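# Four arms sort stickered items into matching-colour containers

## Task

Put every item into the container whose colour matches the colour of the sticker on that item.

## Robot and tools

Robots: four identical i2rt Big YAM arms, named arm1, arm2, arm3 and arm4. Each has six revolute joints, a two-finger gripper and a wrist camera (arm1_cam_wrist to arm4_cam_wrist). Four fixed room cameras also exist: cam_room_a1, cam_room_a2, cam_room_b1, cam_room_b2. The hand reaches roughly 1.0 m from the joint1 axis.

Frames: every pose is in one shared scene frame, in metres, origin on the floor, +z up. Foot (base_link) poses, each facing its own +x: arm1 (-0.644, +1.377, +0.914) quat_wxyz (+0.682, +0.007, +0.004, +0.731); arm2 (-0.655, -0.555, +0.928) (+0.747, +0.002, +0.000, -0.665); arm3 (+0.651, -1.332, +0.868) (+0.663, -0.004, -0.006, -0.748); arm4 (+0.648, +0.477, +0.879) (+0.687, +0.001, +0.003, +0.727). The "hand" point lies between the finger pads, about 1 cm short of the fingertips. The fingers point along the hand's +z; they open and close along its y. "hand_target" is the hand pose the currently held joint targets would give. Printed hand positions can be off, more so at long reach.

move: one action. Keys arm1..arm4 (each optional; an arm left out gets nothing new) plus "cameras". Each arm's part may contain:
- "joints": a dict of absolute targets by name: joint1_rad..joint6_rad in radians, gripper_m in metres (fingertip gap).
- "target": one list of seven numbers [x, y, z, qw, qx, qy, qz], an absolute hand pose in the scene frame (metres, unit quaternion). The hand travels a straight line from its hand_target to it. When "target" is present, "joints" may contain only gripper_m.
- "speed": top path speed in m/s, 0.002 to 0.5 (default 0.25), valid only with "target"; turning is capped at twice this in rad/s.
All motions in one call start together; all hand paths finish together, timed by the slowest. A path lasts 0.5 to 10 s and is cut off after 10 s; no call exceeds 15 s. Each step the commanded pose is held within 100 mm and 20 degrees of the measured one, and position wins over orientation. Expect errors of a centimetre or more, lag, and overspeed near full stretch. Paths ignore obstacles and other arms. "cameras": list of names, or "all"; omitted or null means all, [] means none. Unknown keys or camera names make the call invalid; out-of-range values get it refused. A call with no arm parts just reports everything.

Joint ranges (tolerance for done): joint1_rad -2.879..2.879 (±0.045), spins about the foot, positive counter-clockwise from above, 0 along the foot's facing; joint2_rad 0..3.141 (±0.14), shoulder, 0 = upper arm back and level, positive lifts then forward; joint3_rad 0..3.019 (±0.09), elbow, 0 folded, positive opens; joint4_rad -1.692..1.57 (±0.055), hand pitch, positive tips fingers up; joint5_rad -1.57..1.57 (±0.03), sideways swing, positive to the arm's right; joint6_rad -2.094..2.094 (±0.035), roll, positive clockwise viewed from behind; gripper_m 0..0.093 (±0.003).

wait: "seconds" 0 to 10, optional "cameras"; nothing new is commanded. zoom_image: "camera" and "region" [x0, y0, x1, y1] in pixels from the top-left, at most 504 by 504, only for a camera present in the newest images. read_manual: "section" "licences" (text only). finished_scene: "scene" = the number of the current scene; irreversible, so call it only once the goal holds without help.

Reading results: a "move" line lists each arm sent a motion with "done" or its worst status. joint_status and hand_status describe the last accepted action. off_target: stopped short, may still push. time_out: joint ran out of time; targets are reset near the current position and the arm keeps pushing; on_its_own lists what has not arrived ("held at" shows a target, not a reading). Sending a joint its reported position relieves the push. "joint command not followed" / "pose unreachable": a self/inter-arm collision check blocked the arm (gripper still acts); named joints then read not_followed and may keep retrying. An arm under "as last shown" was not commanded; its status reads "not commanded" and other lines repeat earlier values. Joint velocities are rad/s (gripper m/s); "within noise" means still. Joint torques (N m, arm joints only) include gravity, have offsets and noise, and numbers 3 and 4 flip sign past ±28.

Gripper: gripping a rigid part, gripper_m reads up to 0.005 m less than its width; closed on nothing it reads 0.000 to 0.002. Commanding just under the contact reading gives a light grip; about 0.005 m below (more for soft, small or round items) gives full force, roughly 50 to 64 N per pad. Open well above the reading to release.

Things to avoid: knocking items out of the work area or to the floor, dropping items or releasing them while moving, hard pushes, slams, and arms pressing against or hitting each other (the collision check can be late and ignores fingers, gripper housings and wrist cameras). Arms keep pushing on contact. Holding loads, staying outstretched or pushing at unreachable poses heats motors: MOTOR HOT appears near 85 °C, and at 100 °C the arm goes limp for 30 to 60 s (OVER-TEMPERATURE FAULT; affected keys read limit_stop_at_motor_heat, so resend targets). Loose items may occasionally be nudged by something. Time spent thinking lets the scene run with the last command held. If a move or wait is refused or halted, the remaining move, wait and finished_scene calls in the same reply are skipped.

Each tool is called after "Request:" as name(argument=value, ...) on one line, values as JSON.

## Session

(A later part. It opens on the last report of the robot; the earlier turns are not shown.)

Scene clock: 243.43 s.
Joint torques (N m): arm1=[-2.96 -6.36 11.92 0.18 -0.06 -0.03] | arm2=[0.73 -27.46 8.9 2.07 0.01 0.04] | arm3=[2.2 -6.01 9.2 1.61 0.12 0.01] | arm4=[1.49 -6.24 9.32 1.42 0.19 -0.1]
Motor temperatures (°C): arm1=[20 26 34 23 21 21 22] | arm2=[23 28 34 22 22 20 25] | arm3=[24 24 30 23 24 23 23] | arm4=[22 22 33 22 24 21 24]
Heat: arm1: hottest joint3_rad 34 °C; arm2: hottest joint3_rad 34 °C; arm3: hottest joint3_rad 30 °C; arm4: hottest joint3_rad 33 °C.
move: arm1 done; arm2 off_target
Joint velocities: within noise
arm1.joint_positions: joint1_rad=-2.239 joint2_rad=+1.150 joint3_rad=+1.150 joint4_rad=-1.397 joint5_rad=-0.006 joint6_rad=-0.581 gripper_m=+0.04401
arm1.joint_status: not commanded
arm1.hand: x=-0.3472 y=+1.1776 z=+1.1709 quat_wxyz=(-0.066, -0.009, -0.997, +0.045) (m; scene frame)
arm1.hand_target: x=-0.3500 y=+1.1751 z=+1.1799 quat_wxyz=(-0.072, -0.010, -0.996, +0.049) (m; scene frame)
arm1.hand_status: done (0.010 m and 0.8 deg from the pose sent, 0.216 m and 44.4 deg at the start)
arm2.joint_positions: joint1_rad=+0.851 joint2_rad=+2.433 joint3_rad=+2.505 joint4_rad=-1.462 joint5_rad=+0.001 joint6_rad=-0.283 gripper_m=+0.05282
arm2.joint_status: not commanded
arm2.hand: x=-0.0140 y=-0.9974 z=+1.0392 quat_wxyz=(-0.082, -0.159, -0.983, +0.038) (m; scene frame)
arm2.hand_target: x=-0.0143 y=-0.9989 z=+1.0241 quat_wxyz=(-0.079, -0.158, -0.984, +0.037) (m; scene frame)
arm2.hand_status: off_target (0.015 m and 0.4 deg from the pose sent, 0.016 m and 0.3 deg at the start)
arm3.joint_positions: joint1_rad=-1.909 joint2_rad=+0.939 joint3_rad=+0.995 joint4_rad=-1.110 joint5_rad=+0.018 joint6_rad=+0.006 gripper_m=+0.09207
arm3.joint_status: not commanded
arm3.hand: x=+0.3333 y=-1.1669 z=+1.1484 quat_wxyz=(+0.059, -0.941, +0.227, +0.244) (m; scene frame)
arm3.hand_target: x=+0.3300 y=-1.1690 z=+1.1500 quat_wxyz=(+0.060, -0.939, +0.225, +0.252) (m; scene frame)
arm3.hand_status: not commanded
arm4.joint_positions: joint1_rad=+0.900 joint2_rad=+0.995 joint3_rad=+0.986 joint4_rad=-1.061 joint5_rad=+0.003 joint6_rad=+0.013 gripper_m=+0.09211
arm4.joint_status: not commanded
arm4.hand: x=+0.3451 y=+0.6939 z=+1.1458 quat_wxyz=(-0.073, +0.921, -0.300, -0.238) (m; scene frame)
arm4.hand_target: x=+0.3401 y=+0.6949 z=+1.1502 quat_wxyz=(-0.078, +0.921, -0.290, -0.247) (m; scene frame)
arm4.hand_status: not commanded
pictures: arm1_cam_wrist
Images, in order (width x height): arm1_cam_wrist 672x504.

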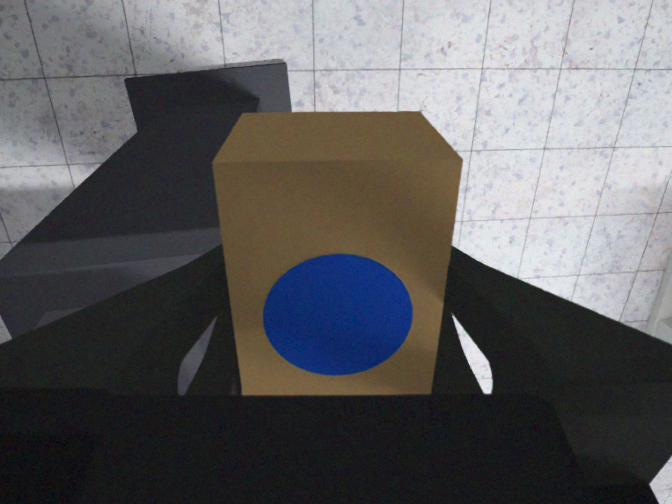

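Request:
move(arm1={"target":[-0.03,0.955,1.12,-0.0723,-0.0105,-0.9961,0.0486],"speed":0.2}, arm2={"joints":{"gripper_m":0.092}}, cameras=["arm1_cam_wrist","arm2_cam_wrist","cam_room_a2"])

Scene clock: 253.03 s.
Joint torques (N m): arm1=[-1.9 -21.07 16.61 0.23 -0.07 -0.01] | arm2=[0.67 -27.58 9.74 1.76 0.01 0.05] | arm3=[2.14 -6.07 9.21 1.59 0.12 0] | arm4=[1.32 -6.18 9.42 1.31 0.21 -0.07]
Motor temperatures (°C): arm1=[20 26 35 23 21 21 22] | arm2=[23 28 33 22 22 20 25] | arm3=[24 24 30 23 24 23 23] | arm4=[22 22 33 22 24 21 24]
Heat: arm1: hottest joint3_rad 35 °C; arm2: hottest joint3_rad 33 °C; arm3: hottest joint3_rad 30 °C; arm4: hottest joint3_rad 33 °C.
move: arm1 off_target; arm2 done
Joint velocities: within noise
arm1.joint_positions: joint1_rad=-2.239 joint2_rad=+2.283 joint3_rad=+2.453 joint4_rad=-1.599 joint5_rad=-0.006 joint6_rad=-0.581 gripper_m=+0.04401
arm1.joint_status: not commanded
arm1.hand: x=-0.0361 y=+0.9644 z=+1.0977 quat_wxyz=(-0.053, -0.009, -0.998, +0.036) (m; scene frame)
arm1.hand_target: x=-0.0311 y=+0.9559 z=+1.1198 quat_wxyz=(-0.073, -0.010, -0.996, +0.049) (m; scene frame)
arm1.hand_status: off_target (0.025 m and 2.7 deg from the pose sent, 0.391 m and 0.9 deg at the start)
arm2.joint_positions: joint1_rad=+0.851 joint2_rad=+2.433 joint3_rad=+2.495 joint4_rad=-1.454 joint5_rad=+0.001 joint6_rad=-0.283 gripper_m=+0.09194
arm2.joint_status: all done
arm2.hand: x=-0.0143 y=-0.9972 z=+1.0351 quat_wxyz=(-0.081, -0.159, -0.983, +0.037) (m; scene frame)
arm2.hand_target: x=-0.0143 y=-0.9988 z=+1.0240 quat_wxyz=(-0.078, -0.158, -0.984, +0.037) (m; scene frame)
arm2.hand_status: not commanded
arm3, arm4: as last shown
pictures: arm1_cam_wrist, arm2_cam_wrist, cam_room_a2
Images, in order (width x height): arm1_cam_wrist 672x504, arm2_cam_wrist 672x504, cam_room_a2 672x504.

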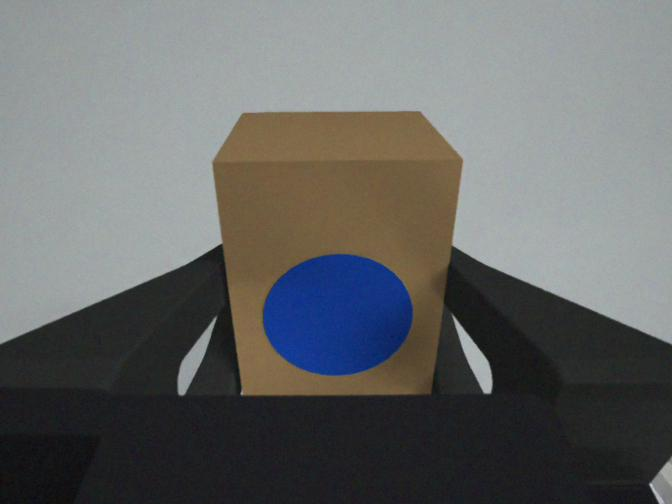

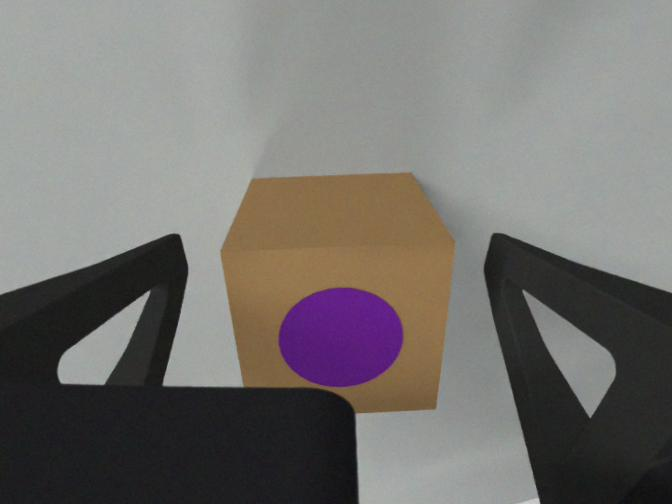

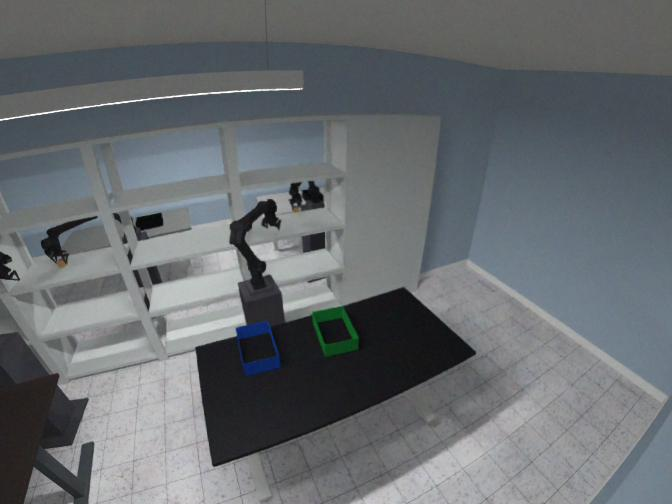

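Request:
move(arm1={"target":[-0.03,0.957,1.07,-0.0723,-0.0105,-0.9961,0.0486],"speed":0.1}, arm2={"target":[-0.016,-0.997,1.125,-0.0789,-0.1581,-0.9836,0.037],"speed":0.2}, cameras=["arm2_cam_wrist"])

Request:
move(arm1={"target":[-0.032,0.958,1.052,-0.0723,-0.0105,-0.9961,0.0486],"speed":0.08}, arm2={"target":[-0.36,-0.757,1.19,-0.0789,-0.1581,-0.9836,0.037],"speed":0.25}, cameras=["arm2_cam_wrist","cam_room_b1","cam_room_a2"])

Scene clock: 260.17 s.
Joint torques (N m): arm1=[-1.67 -23.82 11.34 1.17 -0.04 0.07] | arm2=[0.73 -24.94 12.96 0.65 0.02 0.06] | arm3=[1.96 -5.95 9.22 1.61 0.11 0] | arm4=[1.08 -5.89 9.35 1.39 0.2 -0.08]
Motor temperatures (°C): arm1=[20 26 35 23 21 21 22] | arm2=[23 29 33 22 22 20 24] | arm3=[24 24 30 23 24 23 23] | arm4=[22 22 33 22 24 21 24]
Heat: arm1: hottest joint3_rad 35 °C; arm2: hottest joint3_rad 33 °C; arm3: hottest joint3_rad 30 °C; arm4: hottest joint3_rad 33 °C.
move: arm1 off_target; arm2 off_target
Joint velocities: within noise
arm1.joint_positions: joint1_rad=-2.239 joint2_rad=+2.282 joint3_rad=+2.322 joint4_rad=-1.469 joint5_rad=-0.006 joint6_rad=-0.581 gripper_m=+0.04401
arm1.joint_status: not commanded
arm1.hand: x=-0.0328 y=+0.9618 z=+1.0479 quat_wxyz=(-0.053, -0.009, -0.998, +0.035) (m; scene frame)
arm1.hand_target: x=-0.0303 y=+0.9574 z=+1.0700 quat_wxyz=(-0.072, -0.010, -0.996, +0.049) (m; scene frame)
arm1.hand_status: off_target (0.023 m and 2.7 deg from the pose sent, 0.029 m and 2.7 deg at the start)
arm2.joint_positions: joint1_rad=+0.851 joint2_rad=+2.439 joint3_rad=+2.773 joint4_rad=-1.669 joint5_rad=+0.001 joint6_rad=-0.283 gripper_m=+0.09194
arm2.joint_status: not commanded
arm2.hand: x=-0.0189 y=-0.9945 z=+1.1373 quat_wxyz=(-0.107, -0.158, -0.980, +0.049) (m; scene frame)
arm2.hand_target: x=-0.0169 y=-0.9964 z=+1.1245 quat_wxyz=(-0.099, -0.158, -0.981, +0.047) (m; scene frame)
arm2.hand_status: off_target (0.013 m and 3.5 deg from the pose sent, 0.090 m and 0.3 deg at the start; a joint's target at an end of its range on 20 of 35 steps)
arm3, arm4: as last shown
pictures: arm2_cam_wrist
Images, in order (width x height): arm2_cam_wrist 672x504.

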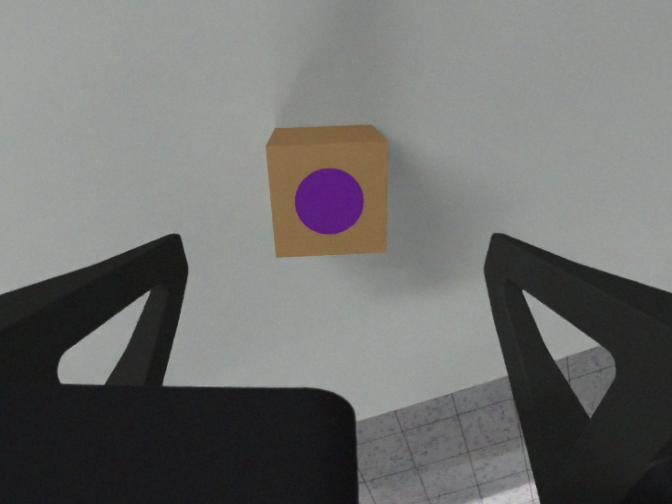

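Scene clock: 262.47 s.
Joint torques (N m): arm1=[-2.61 -25 10.8 1.18 -0.01 0.06] | arm2=[1.44 -8.35 9.87 0.65 0.07 0.14] | arm3=[2.14 -6.07 9.21 1.57 0.12 0.01] | arm4=[1.2 -6.18 9.37 1.4 0.21 -0.06]
Motor temperatures (°C): arm1=[20 26 35 23 21 21 22] | arm2=[23 29 33 22 22 20 24] | arm3=[24 24 30 23 24 23 23] | arm4=[22 22 33 22 24 21 24]
Heat: arm1: hottest joint3_rad 35 °C; arm2: hottest joint3_rad 33 °C; arm3: hottest joint3_rad 30 °C; arm4: hottest joint3_rad 33 °C.
move: arm1 off_target; arm2 done
Joint velocities: within noise
arm1.joint_positions: joint1_rad=-2.239 joint2_rad=+2.281 joint3_rad=+2.259 joint4_rad=-1.412 joint5_rad=-0.006 joint6_rad=-0.581 gripper_m=+0.04401
arm1.joint_status: not commanded
arm1.hand: x=-0.0343 y=+0.9626 z=+1.0245 quat_wxyz=(-0.050, -0.009, -0.998, +0.034) (m; scene frame)
arm1.hand_target: x=-0.0323 y=+0.9584 z=+1.0519 quat_wxyz=(-0.072, -0.010, -0.996, +0.049) (m; scene frame)
arm1.hand_status: off_target (0.028 m and 3.0 deg from the pose sent, 0.006 m and 2.7 deg at the start)
arm2.joint_positions: joint1_rad=+0.851 joint2_rad=+1.151 joint3_rad=+1.170 joint4_rad=-1.383 joint5_rad=+0.002 joint6_rad=-0.283 gripper_m=+0.09194
arm2.joint_status: not commanded
arm2.hand: x=-0.3578 y=-0.7619 z=+1.1988 quat_wxyz=(-0.094, -0.158, -0.982, +0.043) (m; scene frame)
arm2.hand_target: x=-0.3601 y=-0.7571 z=+1.1902 quat_wxyz=(-0.079, -0.158, -0.984, +0.037) (m; scene frame)
arm2.hand_status: done (0.010 m and 1.9 deg from the pose sent, 0.419 m and 3.5 deg at the start)
arm3, arm4: as last shown
pictures: arm2_cam_wrist, cam_room_a2, cam_room_b1
Images, in order (width x height): arm2_cam_wrist 672x504, cam_room_a2 672x504, cam_room_b1 672x504.

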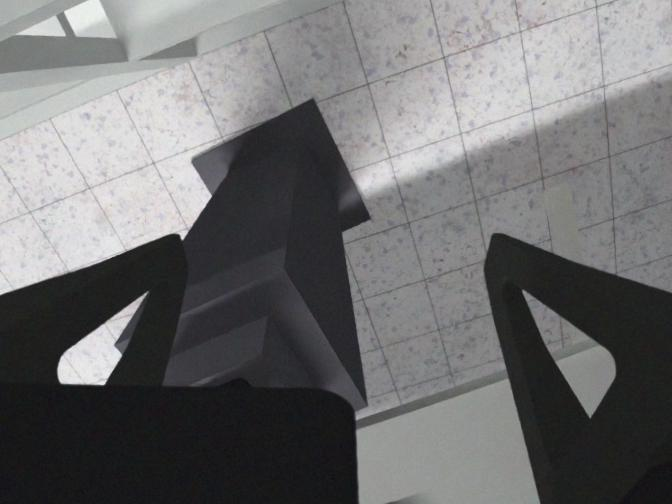

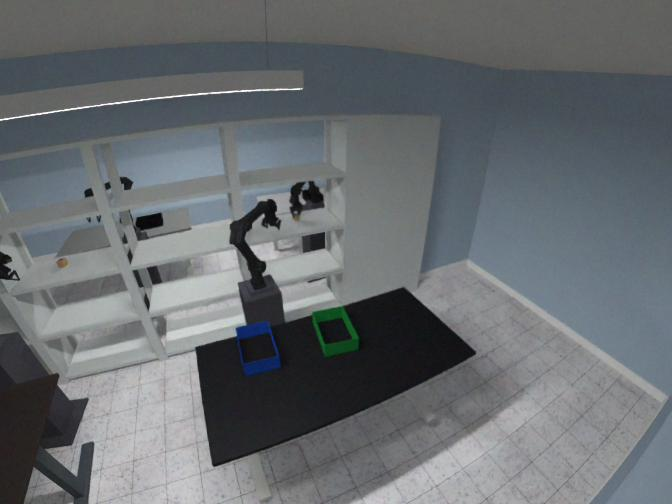

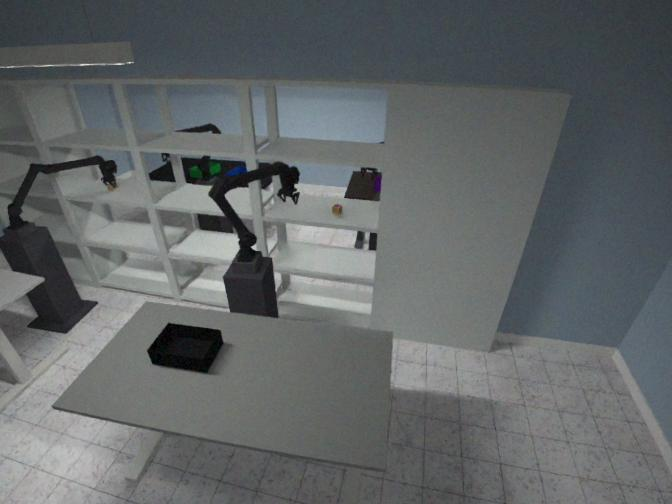

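Request:
move(arm1={"target":[-0.032,0.958,1.042,-0.0723,-0.0105,-0.9961,0.0486],"speed":0.08}, arm3={"target":[0.07,-1.038,1.13,-0.0602,0.9394,-0.2247,-0.2517],"speed":0.25}, cameras=["arm3_cam_wrist"])

Scene clock: 268.67 s.
Joint torques (N m): arm1=[-1.96 -24 10.66 1.09 -0.04 0.06] | arm2=[1.49 -8.41 9.85 0.66 0.07 0.14] | arm3=[1.44 -19.02 13.9 0.58 -0.06 -0.07] | arm4=[1.67 -6.53 9.48 1.33 0.19 -0.07]
Motor temperatures (°C): arm1=[20 27 36 23 21 21 22] | arm2=[23 28 33 22 22 20 24] | arm3=[24 24 30 23 24 23 23] | arm4=[22 22 33 22 24 21 24]
Heat: arm1: hottest joint3_rad 36 °C; arm2: hottest joint3_rad 33 °C; arm3: hottest joint3_rad 30 °C; arm4: hottest joint3_rad 33 °C.
move: arm1 off_target; arm3 off_target
Joint velocities: within noise
arm1.joint_positions: joint1_rad=-2.239 joint2_rad=+2.279 joint3_rad=+2.234 joint4_rad=-1.387 joint5_rad=-0.006 joint6_rad=-0.581 gripper_m=+0.04401
arm1.joint_status: not commanded
arm1.hand: x=-0.0346 y=+0.9627 z=+1.0164 quat_wxyz=(-0.052, -0.009, -0.998, +0.035) (m; scene frame)
arm1.hand_target: x=-0.0323 y=+0.9584 z=+1.0418 quat_wxyz=(-0.072, -0.010, -0.996, +0.049) (m; scene frame)
arm1.hand_status: off_target (0.026 m and 2.9 deg from the pose sent, 0.018 m and 3.0 deg at the start)
arm2, arm4: as last shown
arm3.joint_positions: joint1_rad=-1.909 joint2_rad=+1.708 joint3_rad=+1.610 joint4_rad=-0.988 joint5_rad=+0.018 joint6_rad=+0.006 gripper_m=+0.09207
arm3.joint_status: not commanded
arm3.hand: x=+0.0823 y=-1.0434 z=+1.1043 quat_wxyz=(+0.056, -0.945, +0.227, +0.230) (m; scene frame)
arm3.hand_target: x=+0.0712 y=-1.0385 z=+1.1302 quat_wxyz=(+0.060, -0.939, +0.225, +0.252) (m; scene frame)
arm3.hand_status: off_target (0.029 m and 2.6 deg from the pose sent, 0.294 m and 0.9 deg at the start)
pictures: arm3_cam_wrist
Images, in order (width x height): arm3_cam_wrist 672x504.

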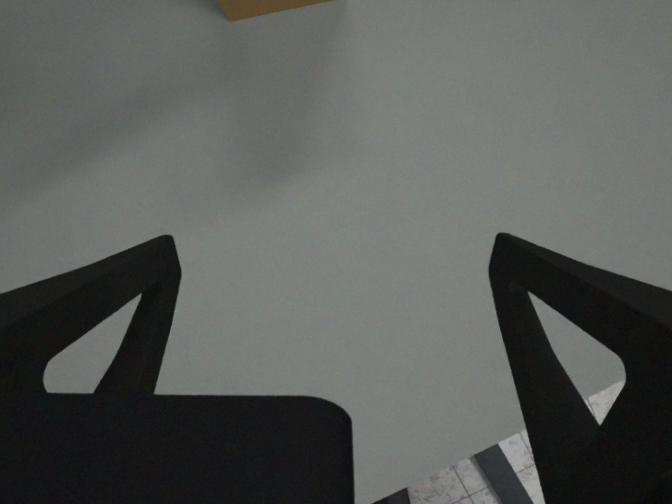

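Request:
move(arm1={"target":[-0.032,0.958,1.034,-0.0723,-0.0105,-0.9961,0.0486],"speed":0.06}, arm3={"target":[-0.036,-1.006,1.133,-0.0766,0.963,-0.1186,-0.2294],"speed":0.2}, cameras=["arm3_cam_wrist","cam_room_b1"])

Request:
zoom_image(camera="cam_room_b1", region=[50, 140, 170, 230])

Scene clock: 281.50 s.
Joint torques (N m): arm1=[-2.55 -24.7 10.77 1.17 -0.03 0.03] | arm2=[1.38 -8.53 9.88 0.64 0.07 0.14] | arm3=[2.26 -24.35 13.94 0.55 -0.09 -0.12] | arm4=[1.2 -6.36 9.4 1.42 0.23 -0.07]
Motor temperatures (°C): arm1=[20 29 35 23 21 21 22] | arm2=[23 28 33 22 22 20 24] | arm3=[24 24 32 23 24 23 23] | arm4=[22 22 33 22 24 21 24]
Heat: arm1: hottest joint3_rad 35 °C; arm2: hottest joint3_rad 33 °C; arm3: hottest joint3_rad 32 °C; arm4: hottest joint3_rad 33 °C.
move: arm1 off_target; arm3 off_target
Joint velocities: within noise
arm1.joint_positions: joint1_rad=-2.239 joint2_rad=+2.279 joint3_rad=+2.215 joint4_rad=-1.366 joint5_rad=-0.006 joint6_rad=-0.581 gripper_m=+0.04401
arm1.joint_status: not commanded
arm1.hand: x=-0.0348 y=+0.9628 z=+1.0095 quat_wxyz=(-0.052, -0.009, -0.998, +0.035) (m; scene frame)
arm1.hand_target: x=-0.0323 y=+0.9583 z=+1.0338 quat_wxyz=(-0.072, -0.010, -0.996, +0.049) (m; scene frame)
arm1.hand_status: off_target (0.025 m and 2.8 deg from the pose sent, 0.018 m and 2.9 deg at the start)
arm2, arm4: as last shown
arm3.joint_positions: joint1_rad=-1.896 joint2_rad=+2.062 joint3_rad=+2.158 joint4_rad=-1.214 joint5_rad=+0.018 joint6_rad=-0.188 gripper_m=+0.09207
arm3.joint_status: not commanded
arm3.hand: x=-0.0227 y=-1.0020 z=+1.1103 quat_wxyz=(+0.072, -0.967, +0.129, +0.209) (m; scene frame)
arm3.hand_target: x=-0.0348 y=-1.0065 z=+1.1329 quat_wxyz=(+0.077, -0.963, +0.119, +0.230) (m; scene frame)
arm3.hand_status: off_target (0.027 m and 2.7 deg from the pose sent, 0.127 m and 12.9 deg at the start)
pictures: arm3_cam_wrist, cam_room_b1
Images, in order (width x height): arm3_cam_wrist 672x504, cam_room_b1 672x504.

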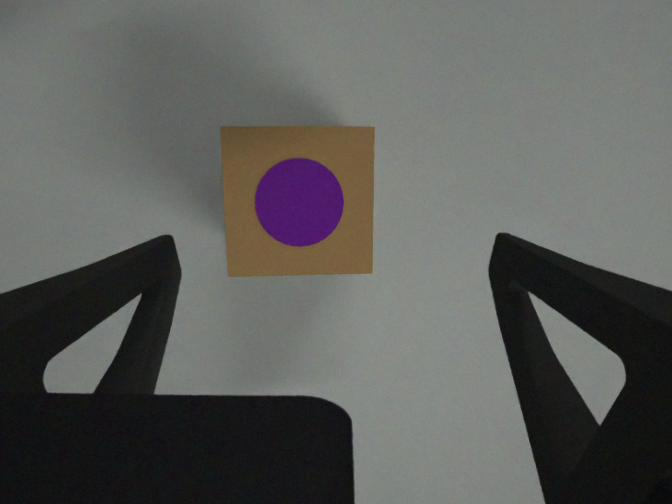

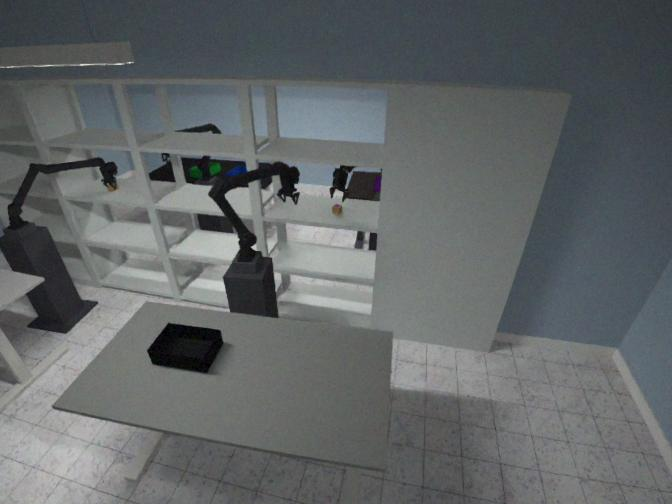

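Scaled by 4.200.

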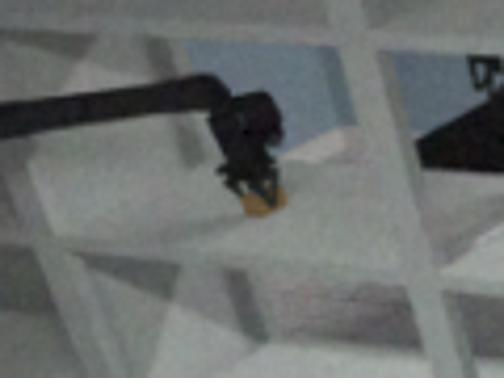

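Request:
move(arm1={"target":[-0.032,0.958,1.022,-0.0723,-0.0105,-0.9961,0.0486],"speed":0.06}, arm3={"target":[-0.045,-1.013,1.065,-0.0766,0.963,-0.1186,-0.2294],"speed":0.15}, cameras=["arm3_cam_wrist","arm1_cam_wrist"])

Scene clock: 299.27 s.
Joint torques (N m): arm1=[-1.85 -22.95 10.36 1.31 0 0.04] | arm2=[1.44 -8.41 9.88 0.64 0.07 0.14] | arm3=[2.37 -24.53 9.25 1.5 0.11 0] | arm4=[1.2 -6.36 9.37 1.4 0.2 -0.07]
Motor temperatures (°C): arm1=[20 30 36 23 21 21 22] | arm2=[23 27 32 22 22 20 24] | arm3=[24 25 33 23 24 23 23] | arm4=[22 22 33 22 24 21 24]
Heat: arm1: hottest joint3_rad 36 °C; arm2: hottest joint3_rad 32 °C; arm3: hottest joint3_rad 33 °C; arm4: hottest joint3_rad 33 °C.
move: arm1 off_target; arm3 off_target
Joint velocities: within noise
arm1.joint_positions: joint1_rad=-2.239 joint2_rad=+2.272 joint3_rad=+2.196 joint4_rad=-1.341 joint5_rad=-0.006 joint6_rad=-0.581 gripper_m=+0.04401
arm1.joint_status: not commanded
arm1.hand: x=-0.0336 y=+0.9620 z=+1.0078 quat_wxyz=(-0.058, -0.009, -0.998, +0.039) (m; scene frame)
arm1.hand_target: x=-0.0320 y=+0.9582 z=+1.0220 quat_wxyz=(-0.072, -0.010, -0.996, +0.049) (m; scene frame)
arm1.hand_status: off_target (0.015 m and 2.0 deg from the pose sent, 0.014 m and 2.8 deg at the start)
arm2, arm4: as last shown
arm3.joint_positions: joint1_rad=-1.883 joint2_rad=+2.070 joint3_rad=+2.055 joint4_rad=-1.065 joint5_rad=+0.019 joint6_rad=-0.188 gripper_m=+0.09207
arm3.joint_status: not commanded
arm3.hand: x=-0.0381 y=-1.0061 z=+1.0699 quat_wxyz=(+0.077, -0.963, +0.122, +0.227) (m; scene frame)
arm3.hand_target: x=-0.0449 y=-1.0130 z=+1.0650 quat_wxyz=(+0.077, -0.963, +0.119, +0.229) (m; scene frame)
arm3.hand_status: off_target (0.011 m and 0.5 deg from the pose sent, 0.052 m and 2.7 deg at the start)
pictures: arm1_cam_wrist, arm3_cam_wrist
Images, in order (width x height): arm1_cam_wrist 672x504, arm3_cam_wrist 672x504.

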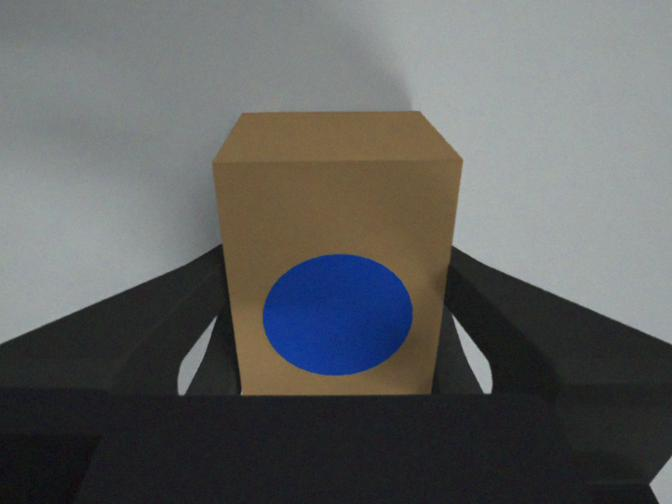

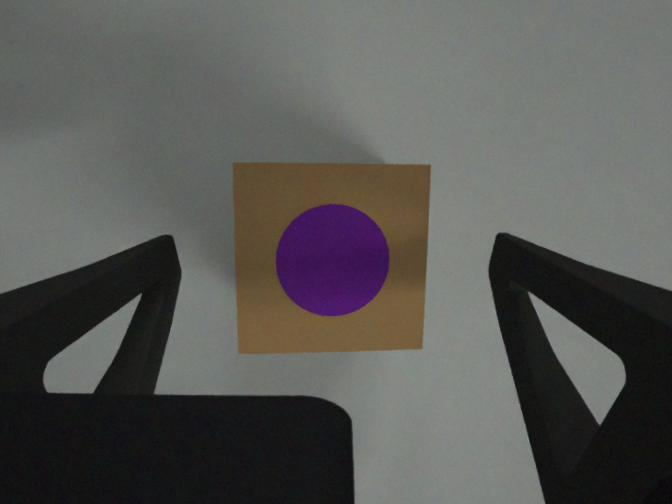

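Request:
move(arm1={"joints":{"gripper_m":0.085}}, arm3={"target":[-0.039,-1.015,1.032,-0.0766,0.963,-0.1186,-0.2294],"speed":0.12}, cameras=["arm3_cam_wrist","arm1_cam_wrist","cam_room_a2"])

Scene clock: 306.87 s.
Joint torques (N m): arm1=[-2.78 -22.95 10.52 1.21 -0.03 0.06] | arm2=[1.44 -8.41 9.87 0.66 0.07 0.15] | arm3=[2.2 -25.17 8.96 1.5 0.08 -0.02] | arm4=[1.08 -6.36 9.4 1.35 0.2 -0.08]
Motor temperatures (°C): arm1=[20 29 35 23 21 21 22] | arm2=[23 27 32 22 22 20 23] | arm3=[24 26 32 23 24 23 23] | arm4=[22 22 34 22 24 21 24]
Heat: arm1: hottest joint3_rad 35 °C; arm2: hottest joint3_rad 32 °C; arm3: hottest joint3_rad 32 °C; arm4: hottest joint3_rad 34 °C.
move: arm1 done; arm3 done
Joint velocities: within noise
arm1.joint_positions: joint1_rad=-2.239 joint2_rad=+2.272 joint3_rad=+2.192 joint4_rad=-1.338 joint5_rad=-0.006 joint6_rad=-0.581 gripper_m=+0.08496
arm1.joint_status: all done
arm1.hand: x=-0.0341 y=+0.9623 z=+1.0061 quat_wxyz=(-0.057, -0.009, -0.998, +0.039) (m; scene frame)
arm1.hand_target: x=-0.0320 y=+0.9582 z=+1.0221 quat_wxyz=(-0.072, -0.010, -0.996, +0.049) (m; scene frame)
arm1.hand_status: not commanded
arm2, arm4: as last shown
arm3.joint_positions: joint1_rad=-1.883 joint2_rad=+2.070 joint3_rad=+1.952 joint4_rad=-0.971 joint5_rad=+0.019 joint6_rad=-0.188 gripper_m=+0.09207
arm3.joint_status: not commanded
arm3.hand: x=-0.0337 y=-1.0087 z=+1.0294 quat_wxyz=(+0.075, -0.964, +0.122, +0.222) (m; scene frame)
arm3.hand_target: x=-0.0389 y=-1.0150 z=+1.0320 quat_wxyz=(+0.076, -0.963, +0.119, +0.229) (m; scene frame)
arm3.hand_status: done (0.009 m and 0.9 deg from the pose sent, 0.039 m and 0.5 deg at the start)
pictures: arm1_cam_wrist, arm3_cam_wrist, cam_room_a2
Images, in order (width x height): arm1_cam_wrist 672x504, arm3_cam_wrist 672x504, cam_room_a2 672x504.

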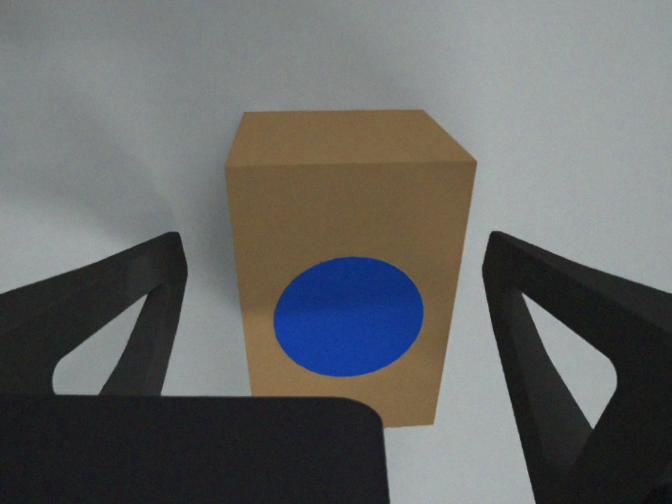

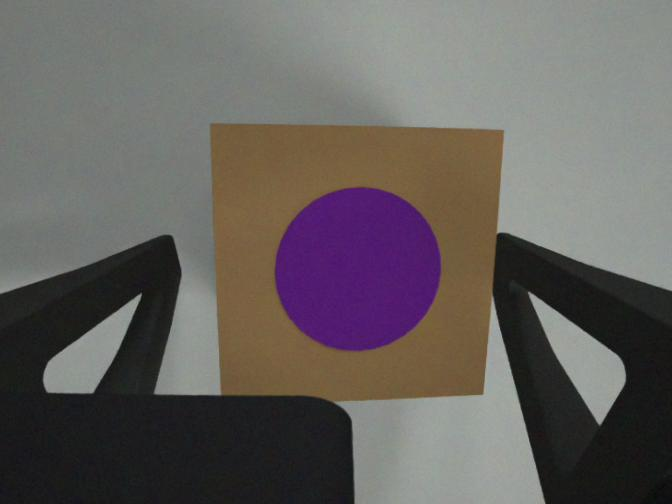

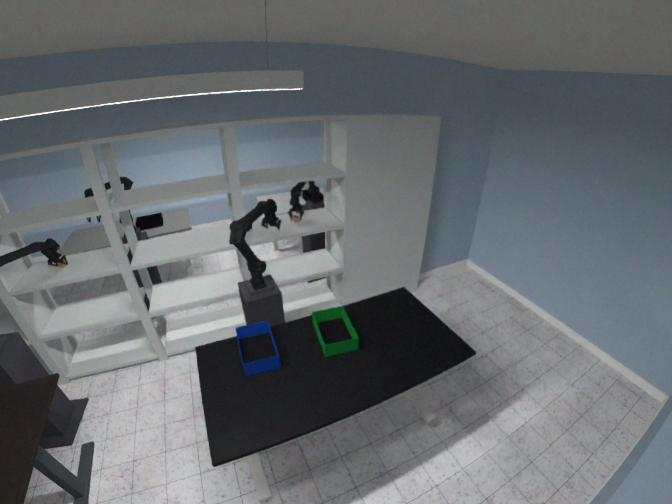

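Request:
move(arm1={"target":[-0.033,0.961,1.115,-0.0723,-0.0105,-0.9961,0.0486],"speed":0.2}, arm3={"joints":{"gripper_m":0.04}}, cameras=["arm3_cam_wrist","arm1_cam_wrist"])

Request:
move(arm1={"target":[-0.36,1.18,1.19,-0.0723,-0.0105,-0.9961,0.0486],"speed":0.3}, arm3={"target":[0.05,-1.05,1.13,-0.0766,0.963,-0.1186,-0.2294],"speed":0.15}, cameras=["arm3_cam_wrist","cam_room_a1","cam_room_b2"])

Scene clock: 314.30 s.
Joint torques (N m): arm1=[-1.79 -20.84 15.69 0.17 0.01 0.09] | arm2=[1.49 -8.41 9.84 0.65 0.07 0.14] | arm3=[2.43 -25.29 8.99 1.52 0.07 -0.01] | arm4=[1.14 -6.53 9.42 1.42 0.18 -0.07]
Motor temperatures (°C): arm1=[20 29 36 23 21 21 22] | arm2=[23 27 32 22 22 20 23] | arm3=[24 27 32 23 24 23 23] | arm4=[22 22 34 22 24 21 24]
Heat: arm1: hottest joint3_rad 36 °C; arm2: hottest joint3_rad 32 °C; arm3: hottest joint3_rad 32 °C; arm4: hottest joint3_rad 34 °C.
move: arm1 off_target; arm3 off_target
Joint velocities: within noise
arm1.joint_positions: joint1_rad=-2.239 joint2_rad=+2.256 joint3_rad=+2.388 joint4_rad=-1.558 joint5_rad=-0.006 joint6_rad=-0.581 gripper_m=+0.08496
arm1.joint_status: not commanded
arm1.hand: x=-0.0394 y=+0.9666 z=+1.0910 quat_wxyz=(-0.054, -0.009, -0.998, +0.036) (m; scene frame)
arm1.hand_target: x=-0.0339 y=+0.9617 z=+1.1150 quat_wxyz=(-0.073, -0.010, -0.996, +0.049) (m; scene frame)
arm1.hand_status: off_target (0.025 m and 2.6 deg from the pose sent, 0.109 m and 2.1 deg at the start)
arm2: as last shown
arm3.joint_positions: joint1_rad=-1.883 joint2_rad=+2.070 joint3_rad=+1.952 joint4_rad=-0.970 joint5_rad=+0.020 joint6_rad=-0.188 gripper_m=+0.05356
arm3.joint_status: gripper_m off_target (ended at +0.05358, target +0.04000)
arm3.hand: x=-0.0338 y=-1.0085 z=+1.0295 quat_wxyz=(+0.076, -0.964, +0.122, +0.223) (m; scene frame)
arm3.hand_target: x=-0.0389 y=-1.0150 z=+1.0320 quat_wxyz=(+0.077, -0.963, +0.119, +0.229) (m; scene frame)
arm3.hand_status: not commanded
arm4.joint_positions: joint1_rad=+0.900 joint2_rad=+0.995 joint3_rad=+0.986 joint4_rad=-1.061 joint5_rad=+0.003 joint6_rad=+0.013 gripper_m=+0.09211
arm4.joint_status: not commanded
arm4.hand: x=+0.3451 y=+0.6939 z=+1.1458 quat_wxyz=(-0.073, +0.921, -0.300, -0.238) (m; scene frame)
arm4.hand_target: x=+0.3401 y=+0.6949 z=+1.1502 quat_wxyz=(-0.078, +0.921, -0.290, -0.247) (m; scene frame)
arm4.hand_status: not commanded
pictures: arm1_cam_wrist, arm3_cam_wrist
Images, in order (width x height): arm1_cam_wrist 672x504, arm3_cam_wrist 672x504.

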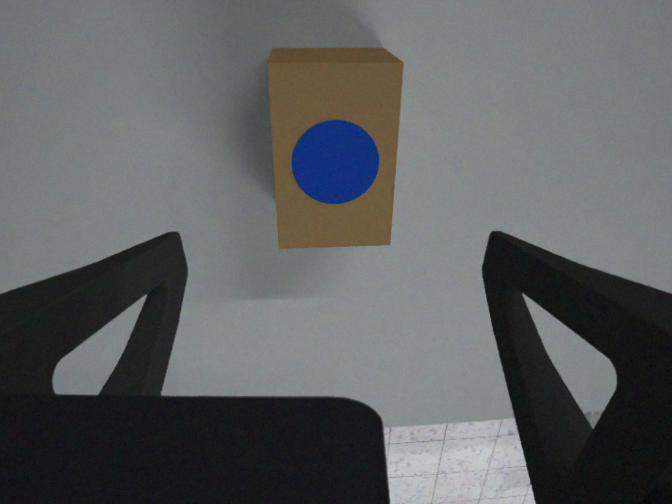

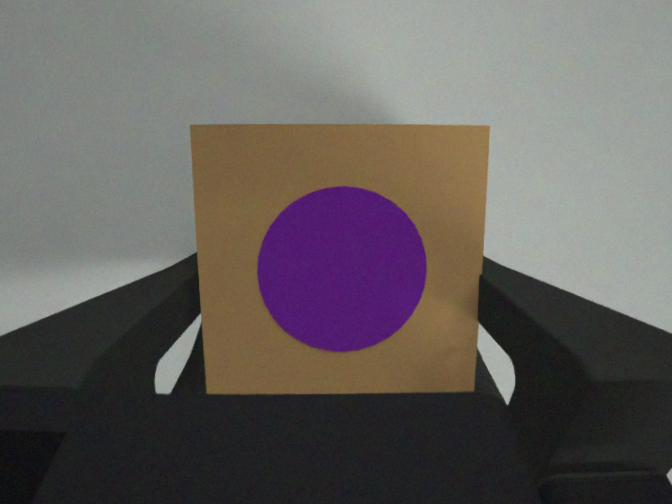

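Scene clock: 316.30 s.
Joint torques (N m): arm1=[-2.37 -3.84 10.89 0.4 -0.13 -0.04] | arm2=[1.44 -8.47 9.92 0.68 0.07 0.15] | arm3=[1.85 -21.89 8.96 0.72 -0.04 -0.07] | arm4=[1.44 -6.83 9.44 1.37 0.22 -0.08]
Motor temperatures (°C): arm1=[20 29 36 23 21 21 22] | arm2=[23 27 32 22 22 20 23] | arm3=[24 27 32 23 24 23 23] | arm4=[22 22 34 22 24 21 24]
Heat: arm1: hottest joint3_rad 36 °C; arm2: hottest joint3_rad 32 °C; arm3: hottest joint3_rad 32 °C; arm4: hottest joint3_rad 34 °C.
move: arm1 done; arm3 done
Joint velocities: within noise
arm1.joint_positions: joint1_rad=-2.245 joint2_rad=+1.100 joint3_rad=+1.169 joint4_rad=-1.431 joint5_rad=-0.007 joint6_rad=-0.585 gripper_m=+0.08496
arm1.joint_status: not commanded
arm1.hand: x=-0.3573 y=+1.1823 z=+1.1939 quat_wxyz=(-0.081, -0.010, -0.995, +0.054) (m; scene frame)
arm1.hand_target: x=-0.3600 y=+1.1800 z=+1.1901 quat_wxyz=(-0.072, -0.011, -0.996, +0.049) (m; scene frame)
arm1.hand_status: done (0.005 m and 1.2 deg from the pose sent, 0.398 m and 2.6 deg at the start)
arm2, arm4: as last shown
arm3.joint_positions: joint1_rad=-1.883 joint2_rad=+1.783 joint3_rad=+1.761 joint4_rad=-1.057 joint5_rad=+0.020 joint6_rad=-0.188 gripper_m=+0.05356
arm3.joint_status: not commanded
arm3.hand: x=+0.0478 y=-1.0450 z=+1.1240 quat_wxyz=(+0.077, -0.963, +0.123, +0.227) (m; scene frame)
arm3.hand_target: x=+0.0499 y=-1.0499 z=+1.1300 quat_wxyz=(+0.077, -0.963, +0.119, +0.229) (m; scene frame)
arm3.hand_status: done (0.008 m and 0.5 deg from the pose sent, 0.137 m and 0.9 deg at the start)
pictures: arm3_cam_wrist, cam_room_a1, cam_room_b2
Images, in order (width x height): arm3_cam_wrist 672x504, cam_room_a1 672x504, cam_room_b2 672x504.

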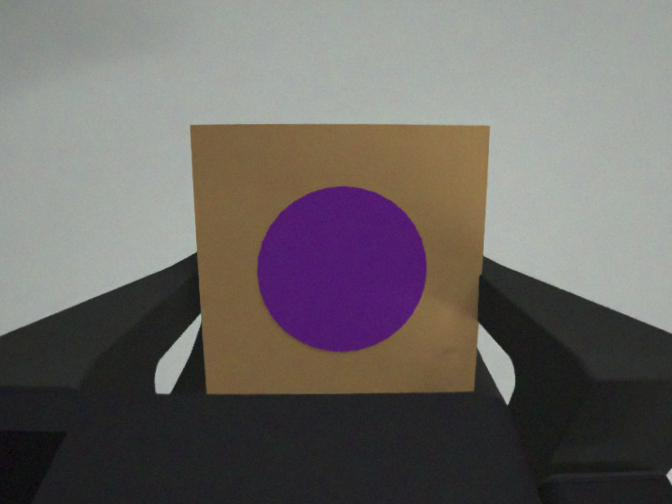

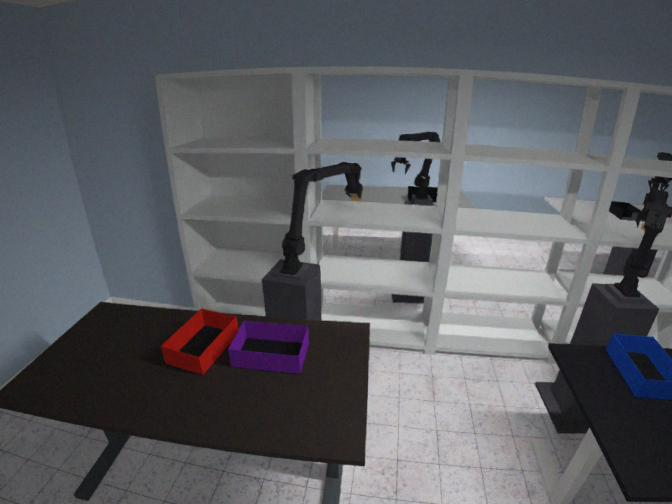

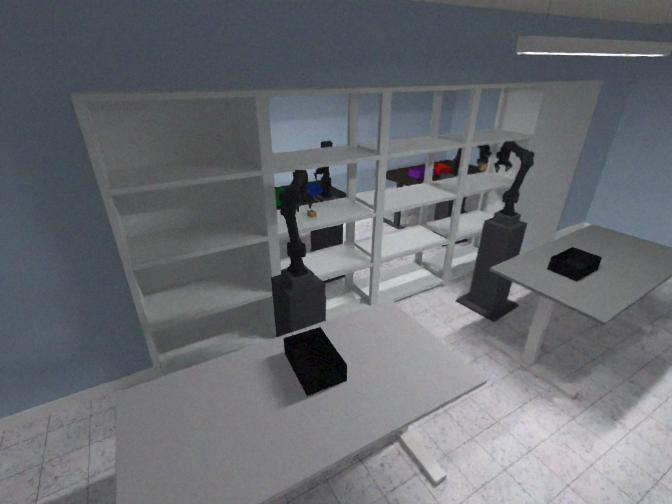

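Request:
move(arm3={"target":[0.33,-1.169,1.15,-0.0766,0.963,-0.1186,-0.2294]}, arm4={"target":[0.06,0.915,1.13,-0.0778,0.9213,-0.2905,-0.2468]}, cameras=["arm4_cam_wrist","arm3_cam_wrist"])

Request:
move(arm3={"joints":{"joint2_rad":0.6,"joint3_rad":1.2,"joint4_rad":-1.2,"joint5_rad":0}}, cameras=["arm4_cam_wrist"])

Scene clock: 353.07 s.
Joint torques (N m): arm1=[-2.43 -3.55 10.88 0.29 -0.08 -0.03] | arm2=[1.49 -8.41 9.91 0.68 0.07 0.14] | arm3=[0.38 -5.6 9.2 0.81 -0.1 -0.12] | arm4=[0.73 -21.42 12.85 0.46 -0.02 -0.09]
Motor temperatures (°C): arm1=[20 27 35 23 21 21 22] | arm2=[23 26 32 22 22 20 23] | arm3=[24 26 31 23 24 23 24] | arm4=[22 22 34 22 24 21 24]
Heat: arm1: hottest joint3_rad 35 °C; arm2: hottest joint3_rad 32 °C; arm3: hottest joint3_rad 31 °C; arm4: hottest joint3_rad 34 °C.
move: arm3 done; arm4 off_target
Joint velocities: within noise
arm1.joint_positions: joint1_rad=-2.245 joint2_rad=+1.100 joint3_rad=+1.169 joint4_rad=-1.431 joint5_rad=-0.008 joint6_rad=-0.585 gripper_m=+0.08496
arm1.joint_status: not commanded
arm1.hand: x=-0.3572 y=+1.1823 z=+1.1939 quat_wxyz=(-0.081, -0.009, -0.995, +0.054) (m; scene frame)
arm1.hand_target: x=-0.3600 y=+1.1801 z=+1.1901 quat_wxyz=(-0.072, -0.011, -0.996, +0.049) (m; scene frame)
arm1.hand_status: not commanded
arm2: as last shown
arm3.joint_positions: joint1_rad=-1.891 joint2_rad=+0.953 joint3_rad=+1.018 joint4_rad=-1.130 joint5_rad=+0.008 joint6_rad=-0.207 gripper_m=+0.05355
arm3.joint_status: not commanded
arm3.hand: x=+0.3275 y=-1.1732 z=+1.1534 quat_wxyz=(+0.077, -0.962, +0.115, +0.235) (m; scene frame)
arm3.hand_target: x=+0.3301 y=-1.1691 z=+1.1500 quat_wxyz=(+0.077, -0.963, +0.119, +0.229) (m; scene frame)
arm3.hand_status: done (0.006 m and 0.7 deg from the pose sent, 0.309 m and 0.5 deg at the start)
arm4.joint_positions: joint1_rad=+0.882 joint2_rad=+1.942 joint3_rad=+1.922 joint4_rad=-1.056 joint5_rad=-0.006 joint6_rad=-0.014 gripper_m=+0.09211
arm4.joint_status: not commanded
arm4.hand: x=+0.0669 y=+0.9038 z=+1.1153 quat_wxyz=(-0.073, +0.923, -0.295, -0.235) (m; scene frame)
arm4.hand_target: x=+0.0608 y=+0.9144 z=+1.1300 quat_wxyz=(-0.078, +0.921, -0.290, -0.247) (m; scene frame)
arm4.hand_status: off_target (0.020 m and 1.6 deg from the pose sent, 0.361 m and 1.6 deg at the start)
pictures: arm3_cam_wrist, arm4_cam_wrist
Images, in order (width x height): arm3_cam_wrist 672x504, arm4_cam_wrist 672x504.

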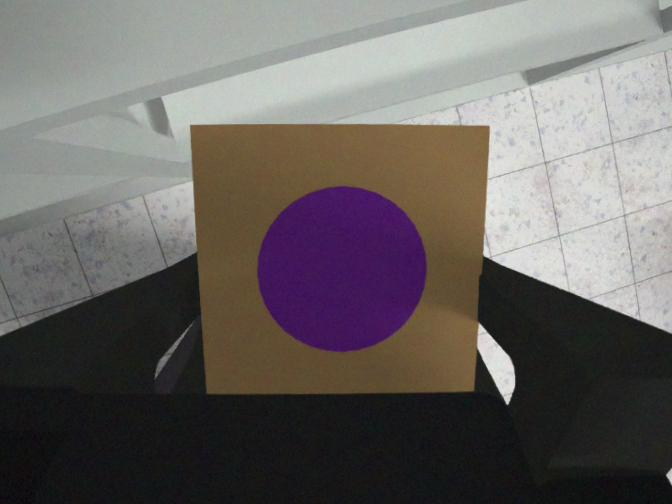

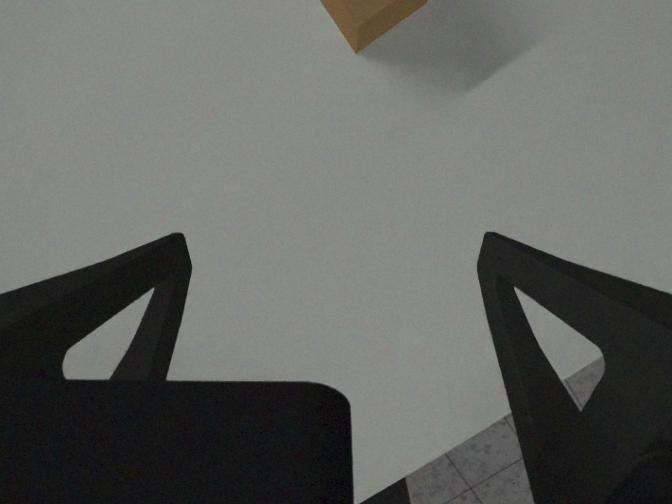

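Scene clock: 354.57 s.
Joint torques (N m): arm1=[-2.43 -3.6 10.71 0.4 -0.11 -0.05] | arm2=[1.49 -8.41 9.84 0.66 0.07 0.14] | arm3=[0.21 -0.26 10.5 1.5 -0.1 -0.11] | arm4=[0.32 -21.19 12.88 0.44 -0.03 -0.09]
Motor temperatures (°C): arm1=[20 27 35 23 21 21 22] | arm2=[23 26 32 22 22 20 23] | arm3=[24 26 31 23 24 23 24] | arm4=[22 22 35 22 24 21 24]
Heat: arm1: hottest joint3_rad 35 °C; arm2: hottest joint3_rad 32 °C; arm3: hottest joint3_rad 31 °C; arm4: hottest joint3_rad 35 °C.
move: arm3 done
Joint velocities: within noise
arm1, arm4: as last shown
arm2.joint_positions: joint1_rad=+0.851 joint2_rad=+1.151 joint3_rad=+1.170 joint4_rad=-1.383 joint5_rad=+0.002 joint6_rad=-0.283 gripper_m=+0.09194
arm2.joint_status: not commanded
arm2.hand: x=-0.3578 y=-0.7619 z=+1.1988 quat_wxyz=(-0.094, -0.158, -0.982, +0.043) (m; scene frame)
arm2.hand_target: x=-0.3601 y=-0.7571 z=+1.1902 quat_wxyz=(-0.079, -0.158, -0.984, +0.037) (m; scene frame)
arm2.hand_status: not commanded
arm3.joint_positions: joint1_rad=-1.891 joint2_rad=+0.606 joint3_rad=+1.179 joint4_rad=-1.198 joint5_rad=+0.002 joint6_rad=-0.207 gripper_m=+0.05354
arm3.joint_status: all done
arm3.hand: x=+0.4069 y=-1.2093 z=+1.3308 quat_wxyz=(+0.140, -0.885, +0.107, +0.430) (m; scene frame)
arm3.hand_target: x=+0.4118 y=-1.2076 z=+1.3429 quat_wxyz=(+0.148, -0.879, +0.109, +0.439) (m; scene frame)
arm3.hand_status: not commanded
pictures: arm4_cam_wrist
Images, in order (width x height): arm4_cam_wrist 672x504.

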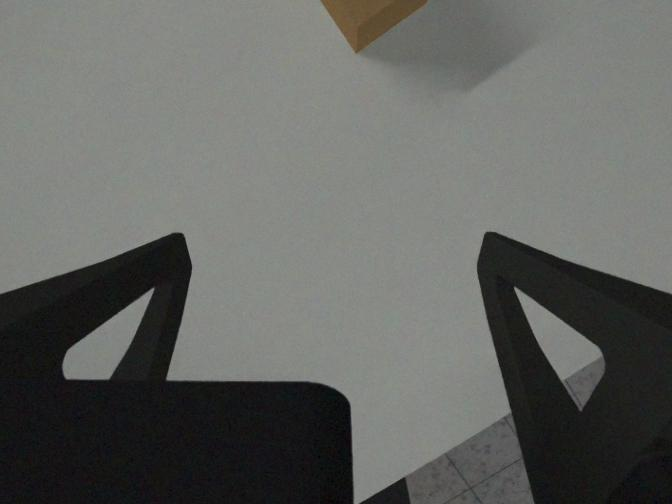

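Request:
move(arm4={"target":[0.345,0.694,1.15,-0.0778,0.9213,-0.2905,-0.2468]}, arm1={"target":[-0.12,1.02,1.11,-0.0723,-0.0105,-0.9961,0.0486]}, arm3={"joints":{"joint1_rad":1.8,"joint6_rad":0}}, cameras=["arm3_cam_wrist"])

Request:
move(arm1={"target":[-0.029,0.96,1.105,-0.0723,-0.0105,-0.9961,0.0486]}, cameras=["arm1_cam_wrist","arm3_cam_wrist"])

Scene clock: 381.10 s.
Joint torques (N m): arm1=[-1.38 -16.79 16.49 0.34 0.05 0.13] | arm2=[1.49 -8.35 9.88 0.68 0.07 0.14] | arm3=[2.2 -0.09 10.44 1.54 0.08 0.01] | arm4=[1.03 -5.48 9.21 0.5 0.2 0.11]
Motor temperatures (°C): arm1=[20 26 35 23 21 21 22] | arm2=[23 26 32 22 22 20 23] | arm3=[24 25 32 23 24 23 24] | arm4=[22 23 37 22 24 21 24]
Heat: arm1: hottest joint3_rad 35 °C; arm2: hottest joint3_rad 32 °C; arm3: hottest joint3_rad 32 °C; arm4: hottest joint3_rad 37 °C.
move: arm1 off_target; arm3 done; arm4 done
Joint velocities: within noise
arm1.joint_positions: joint1_rad=-2.245 joint2_rad=+1.879 joint3_rad=+1.757 joint4_rad=-1.308 joint5_rad=-0.008 joint6_rad=-0.585 gripper_m=+0.08496
arm1.joint_status: not commanded
arm1.hand: x=-0.1347 y=+1.0274 z=+1.0863 quat_wxyz=(-0.053, -0.010, -0.998, +0.035) (m; scene frame)
arm1.hand_target: x=-0.1211 y=+1.0208 z=+1.1101 quat_wxyz=(-0.073, -0.011, -0.996, +0.049) (m; scene frame)
arm1.hand_status: off_target (0.029 m and 2.7 deg from the pose sent, 0.299 m and 1.1 deg at the start)
arm2: as last shown
arm3.joint_positions: joint1_rad=+1.790 joint2_rad=+0.606 joint3_rad=+1.179 joint4_rad=-1.198 joint5_rad=-0.001 joint6_rad=-0.007 gripper_m=+0.05345
arm3.joint_status: all done
arm3.hand: x=+0.9188 y=-1.2991 z=+1.3326 quat_wxyz=(-0.455, +0.050, -0.889, -0.015) (m; scene frame)
arm3.hand_target: x=+0.9148 y=-1.2967 z=+1.3447 quat_wxyz=(-0.466, +0.051, -0.883, -0.019) (m; scene frame)
arm3.hand_status: not commanded
arm4.joint_positions: joint1_rad=+0.893 joint2_rad=+0.974 joint3_rad=+0.981 joint4_rad=-1.039 joint5_rad=-0.001 joint6_rad=-0.014 gripper_m=+0.09211
arm4.joint_status: not commanded
arm4.hand: x=+0.3459 y=+0.6960 z=+1.1533 quat_wxyz=(-0.081, +0.919, -0.289, -0.254) (m; scene frame)
arm4.hand_target: x=+0.3450 y=+0.6940 z=+1.1500 quat_wxyz=(-0.078, +0.921, -0.290, -0.247) (m; scene frame)
arm4.hand_status: done (0.004 m and 1.0 deg from the pose sent, 0.350 m and 1.6 deg at the start)
pictures: arm3_cam_wrist
Images, in order (width x height): arm3_cam_wrist 672x504.

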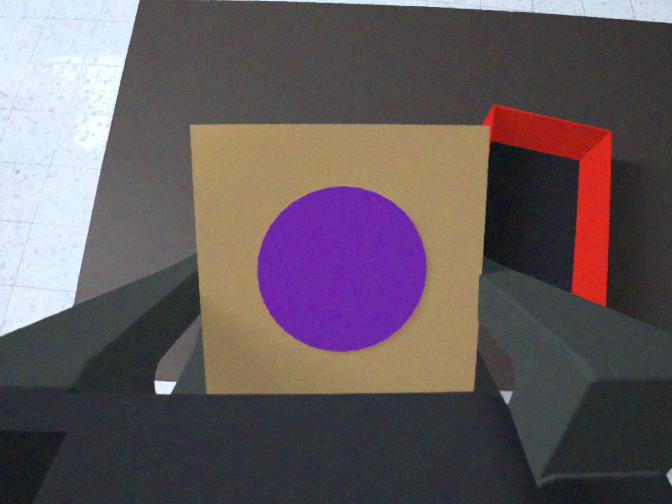

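Scene clock: 382.57 s.
Joint torques (N m): arm1=[-0.91 -20.95 16.39 0.29 0.03 0.12] | arm2=[1.38 -8.29 9.88 0.69 0.07 0.14] | arm3=[2.02 -0.21 10.44 1.55 0.07 0.02] | arm4=[1.08 -5.66 9.16 0.53 0.21 0.13]
Motor temperatures (°C): arm1=[20 26 35 23 21 21 22] | arm2=[23 26 32 22 22 20 23] | arm3=[24 25 32 23 24 23 24] | arm4=[22 23 37 22 24 21 24]
Heat: arm1: hottest joint3_rad 35 °C; arm2: hottest joint3_rad 32 °C; arm3: hottest joint3_rad 32 °C; arm4: hottest joint3_rad 37 °C.
move: arm1 off_target
Joint velocities: within noise
arm1.joint_positions: joint1_rad=-2.245 joint2_rad=+2.261 joint3_rad=+2.370 joint4_rad=-1.539 joint5_rad=-0.008 joint6_rad=-0.585 gripper_m=+0.08496
arm1.joint_status: not commanded
arm1.hand: x=-0.0407 y=+0.9623 z=+1.0811 quat_wxyz=(-0.053, -0.010, -0.998, +0.035) (m; scene frame)
arm1.hand_target: x=-0.0302 y=+0.9608 z=+1.1049 quat_wxyz=(-0.073, -0.010, -0.996, +0.049) (m; scene frame)
arm1.hand_status: off_target (0.027 m and 2.7 deg from the pose sent, 0.127 m and 2.7 deg at the start)
arm2, arm3, arm4: as last shown
pictures: arm1_cam_wrist, arm3_cam_wrist
Images, in order (width x height): arm1_cam_wrist 672x504, arm3_cam_wrist 672x504.

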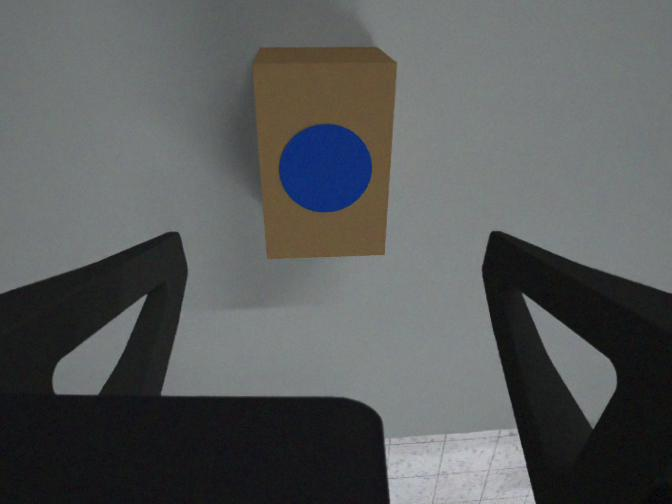

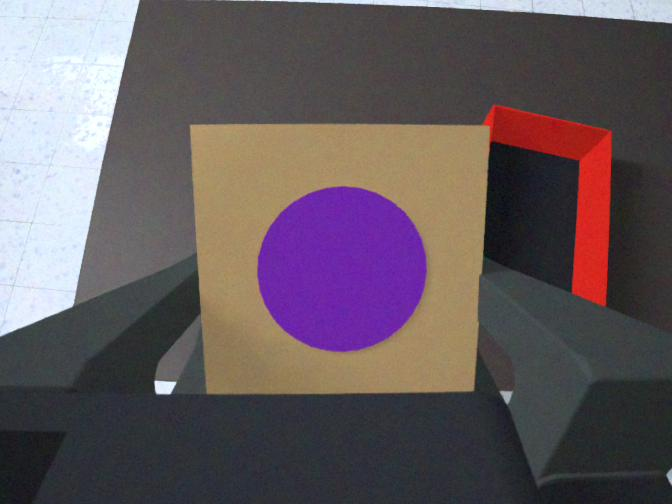

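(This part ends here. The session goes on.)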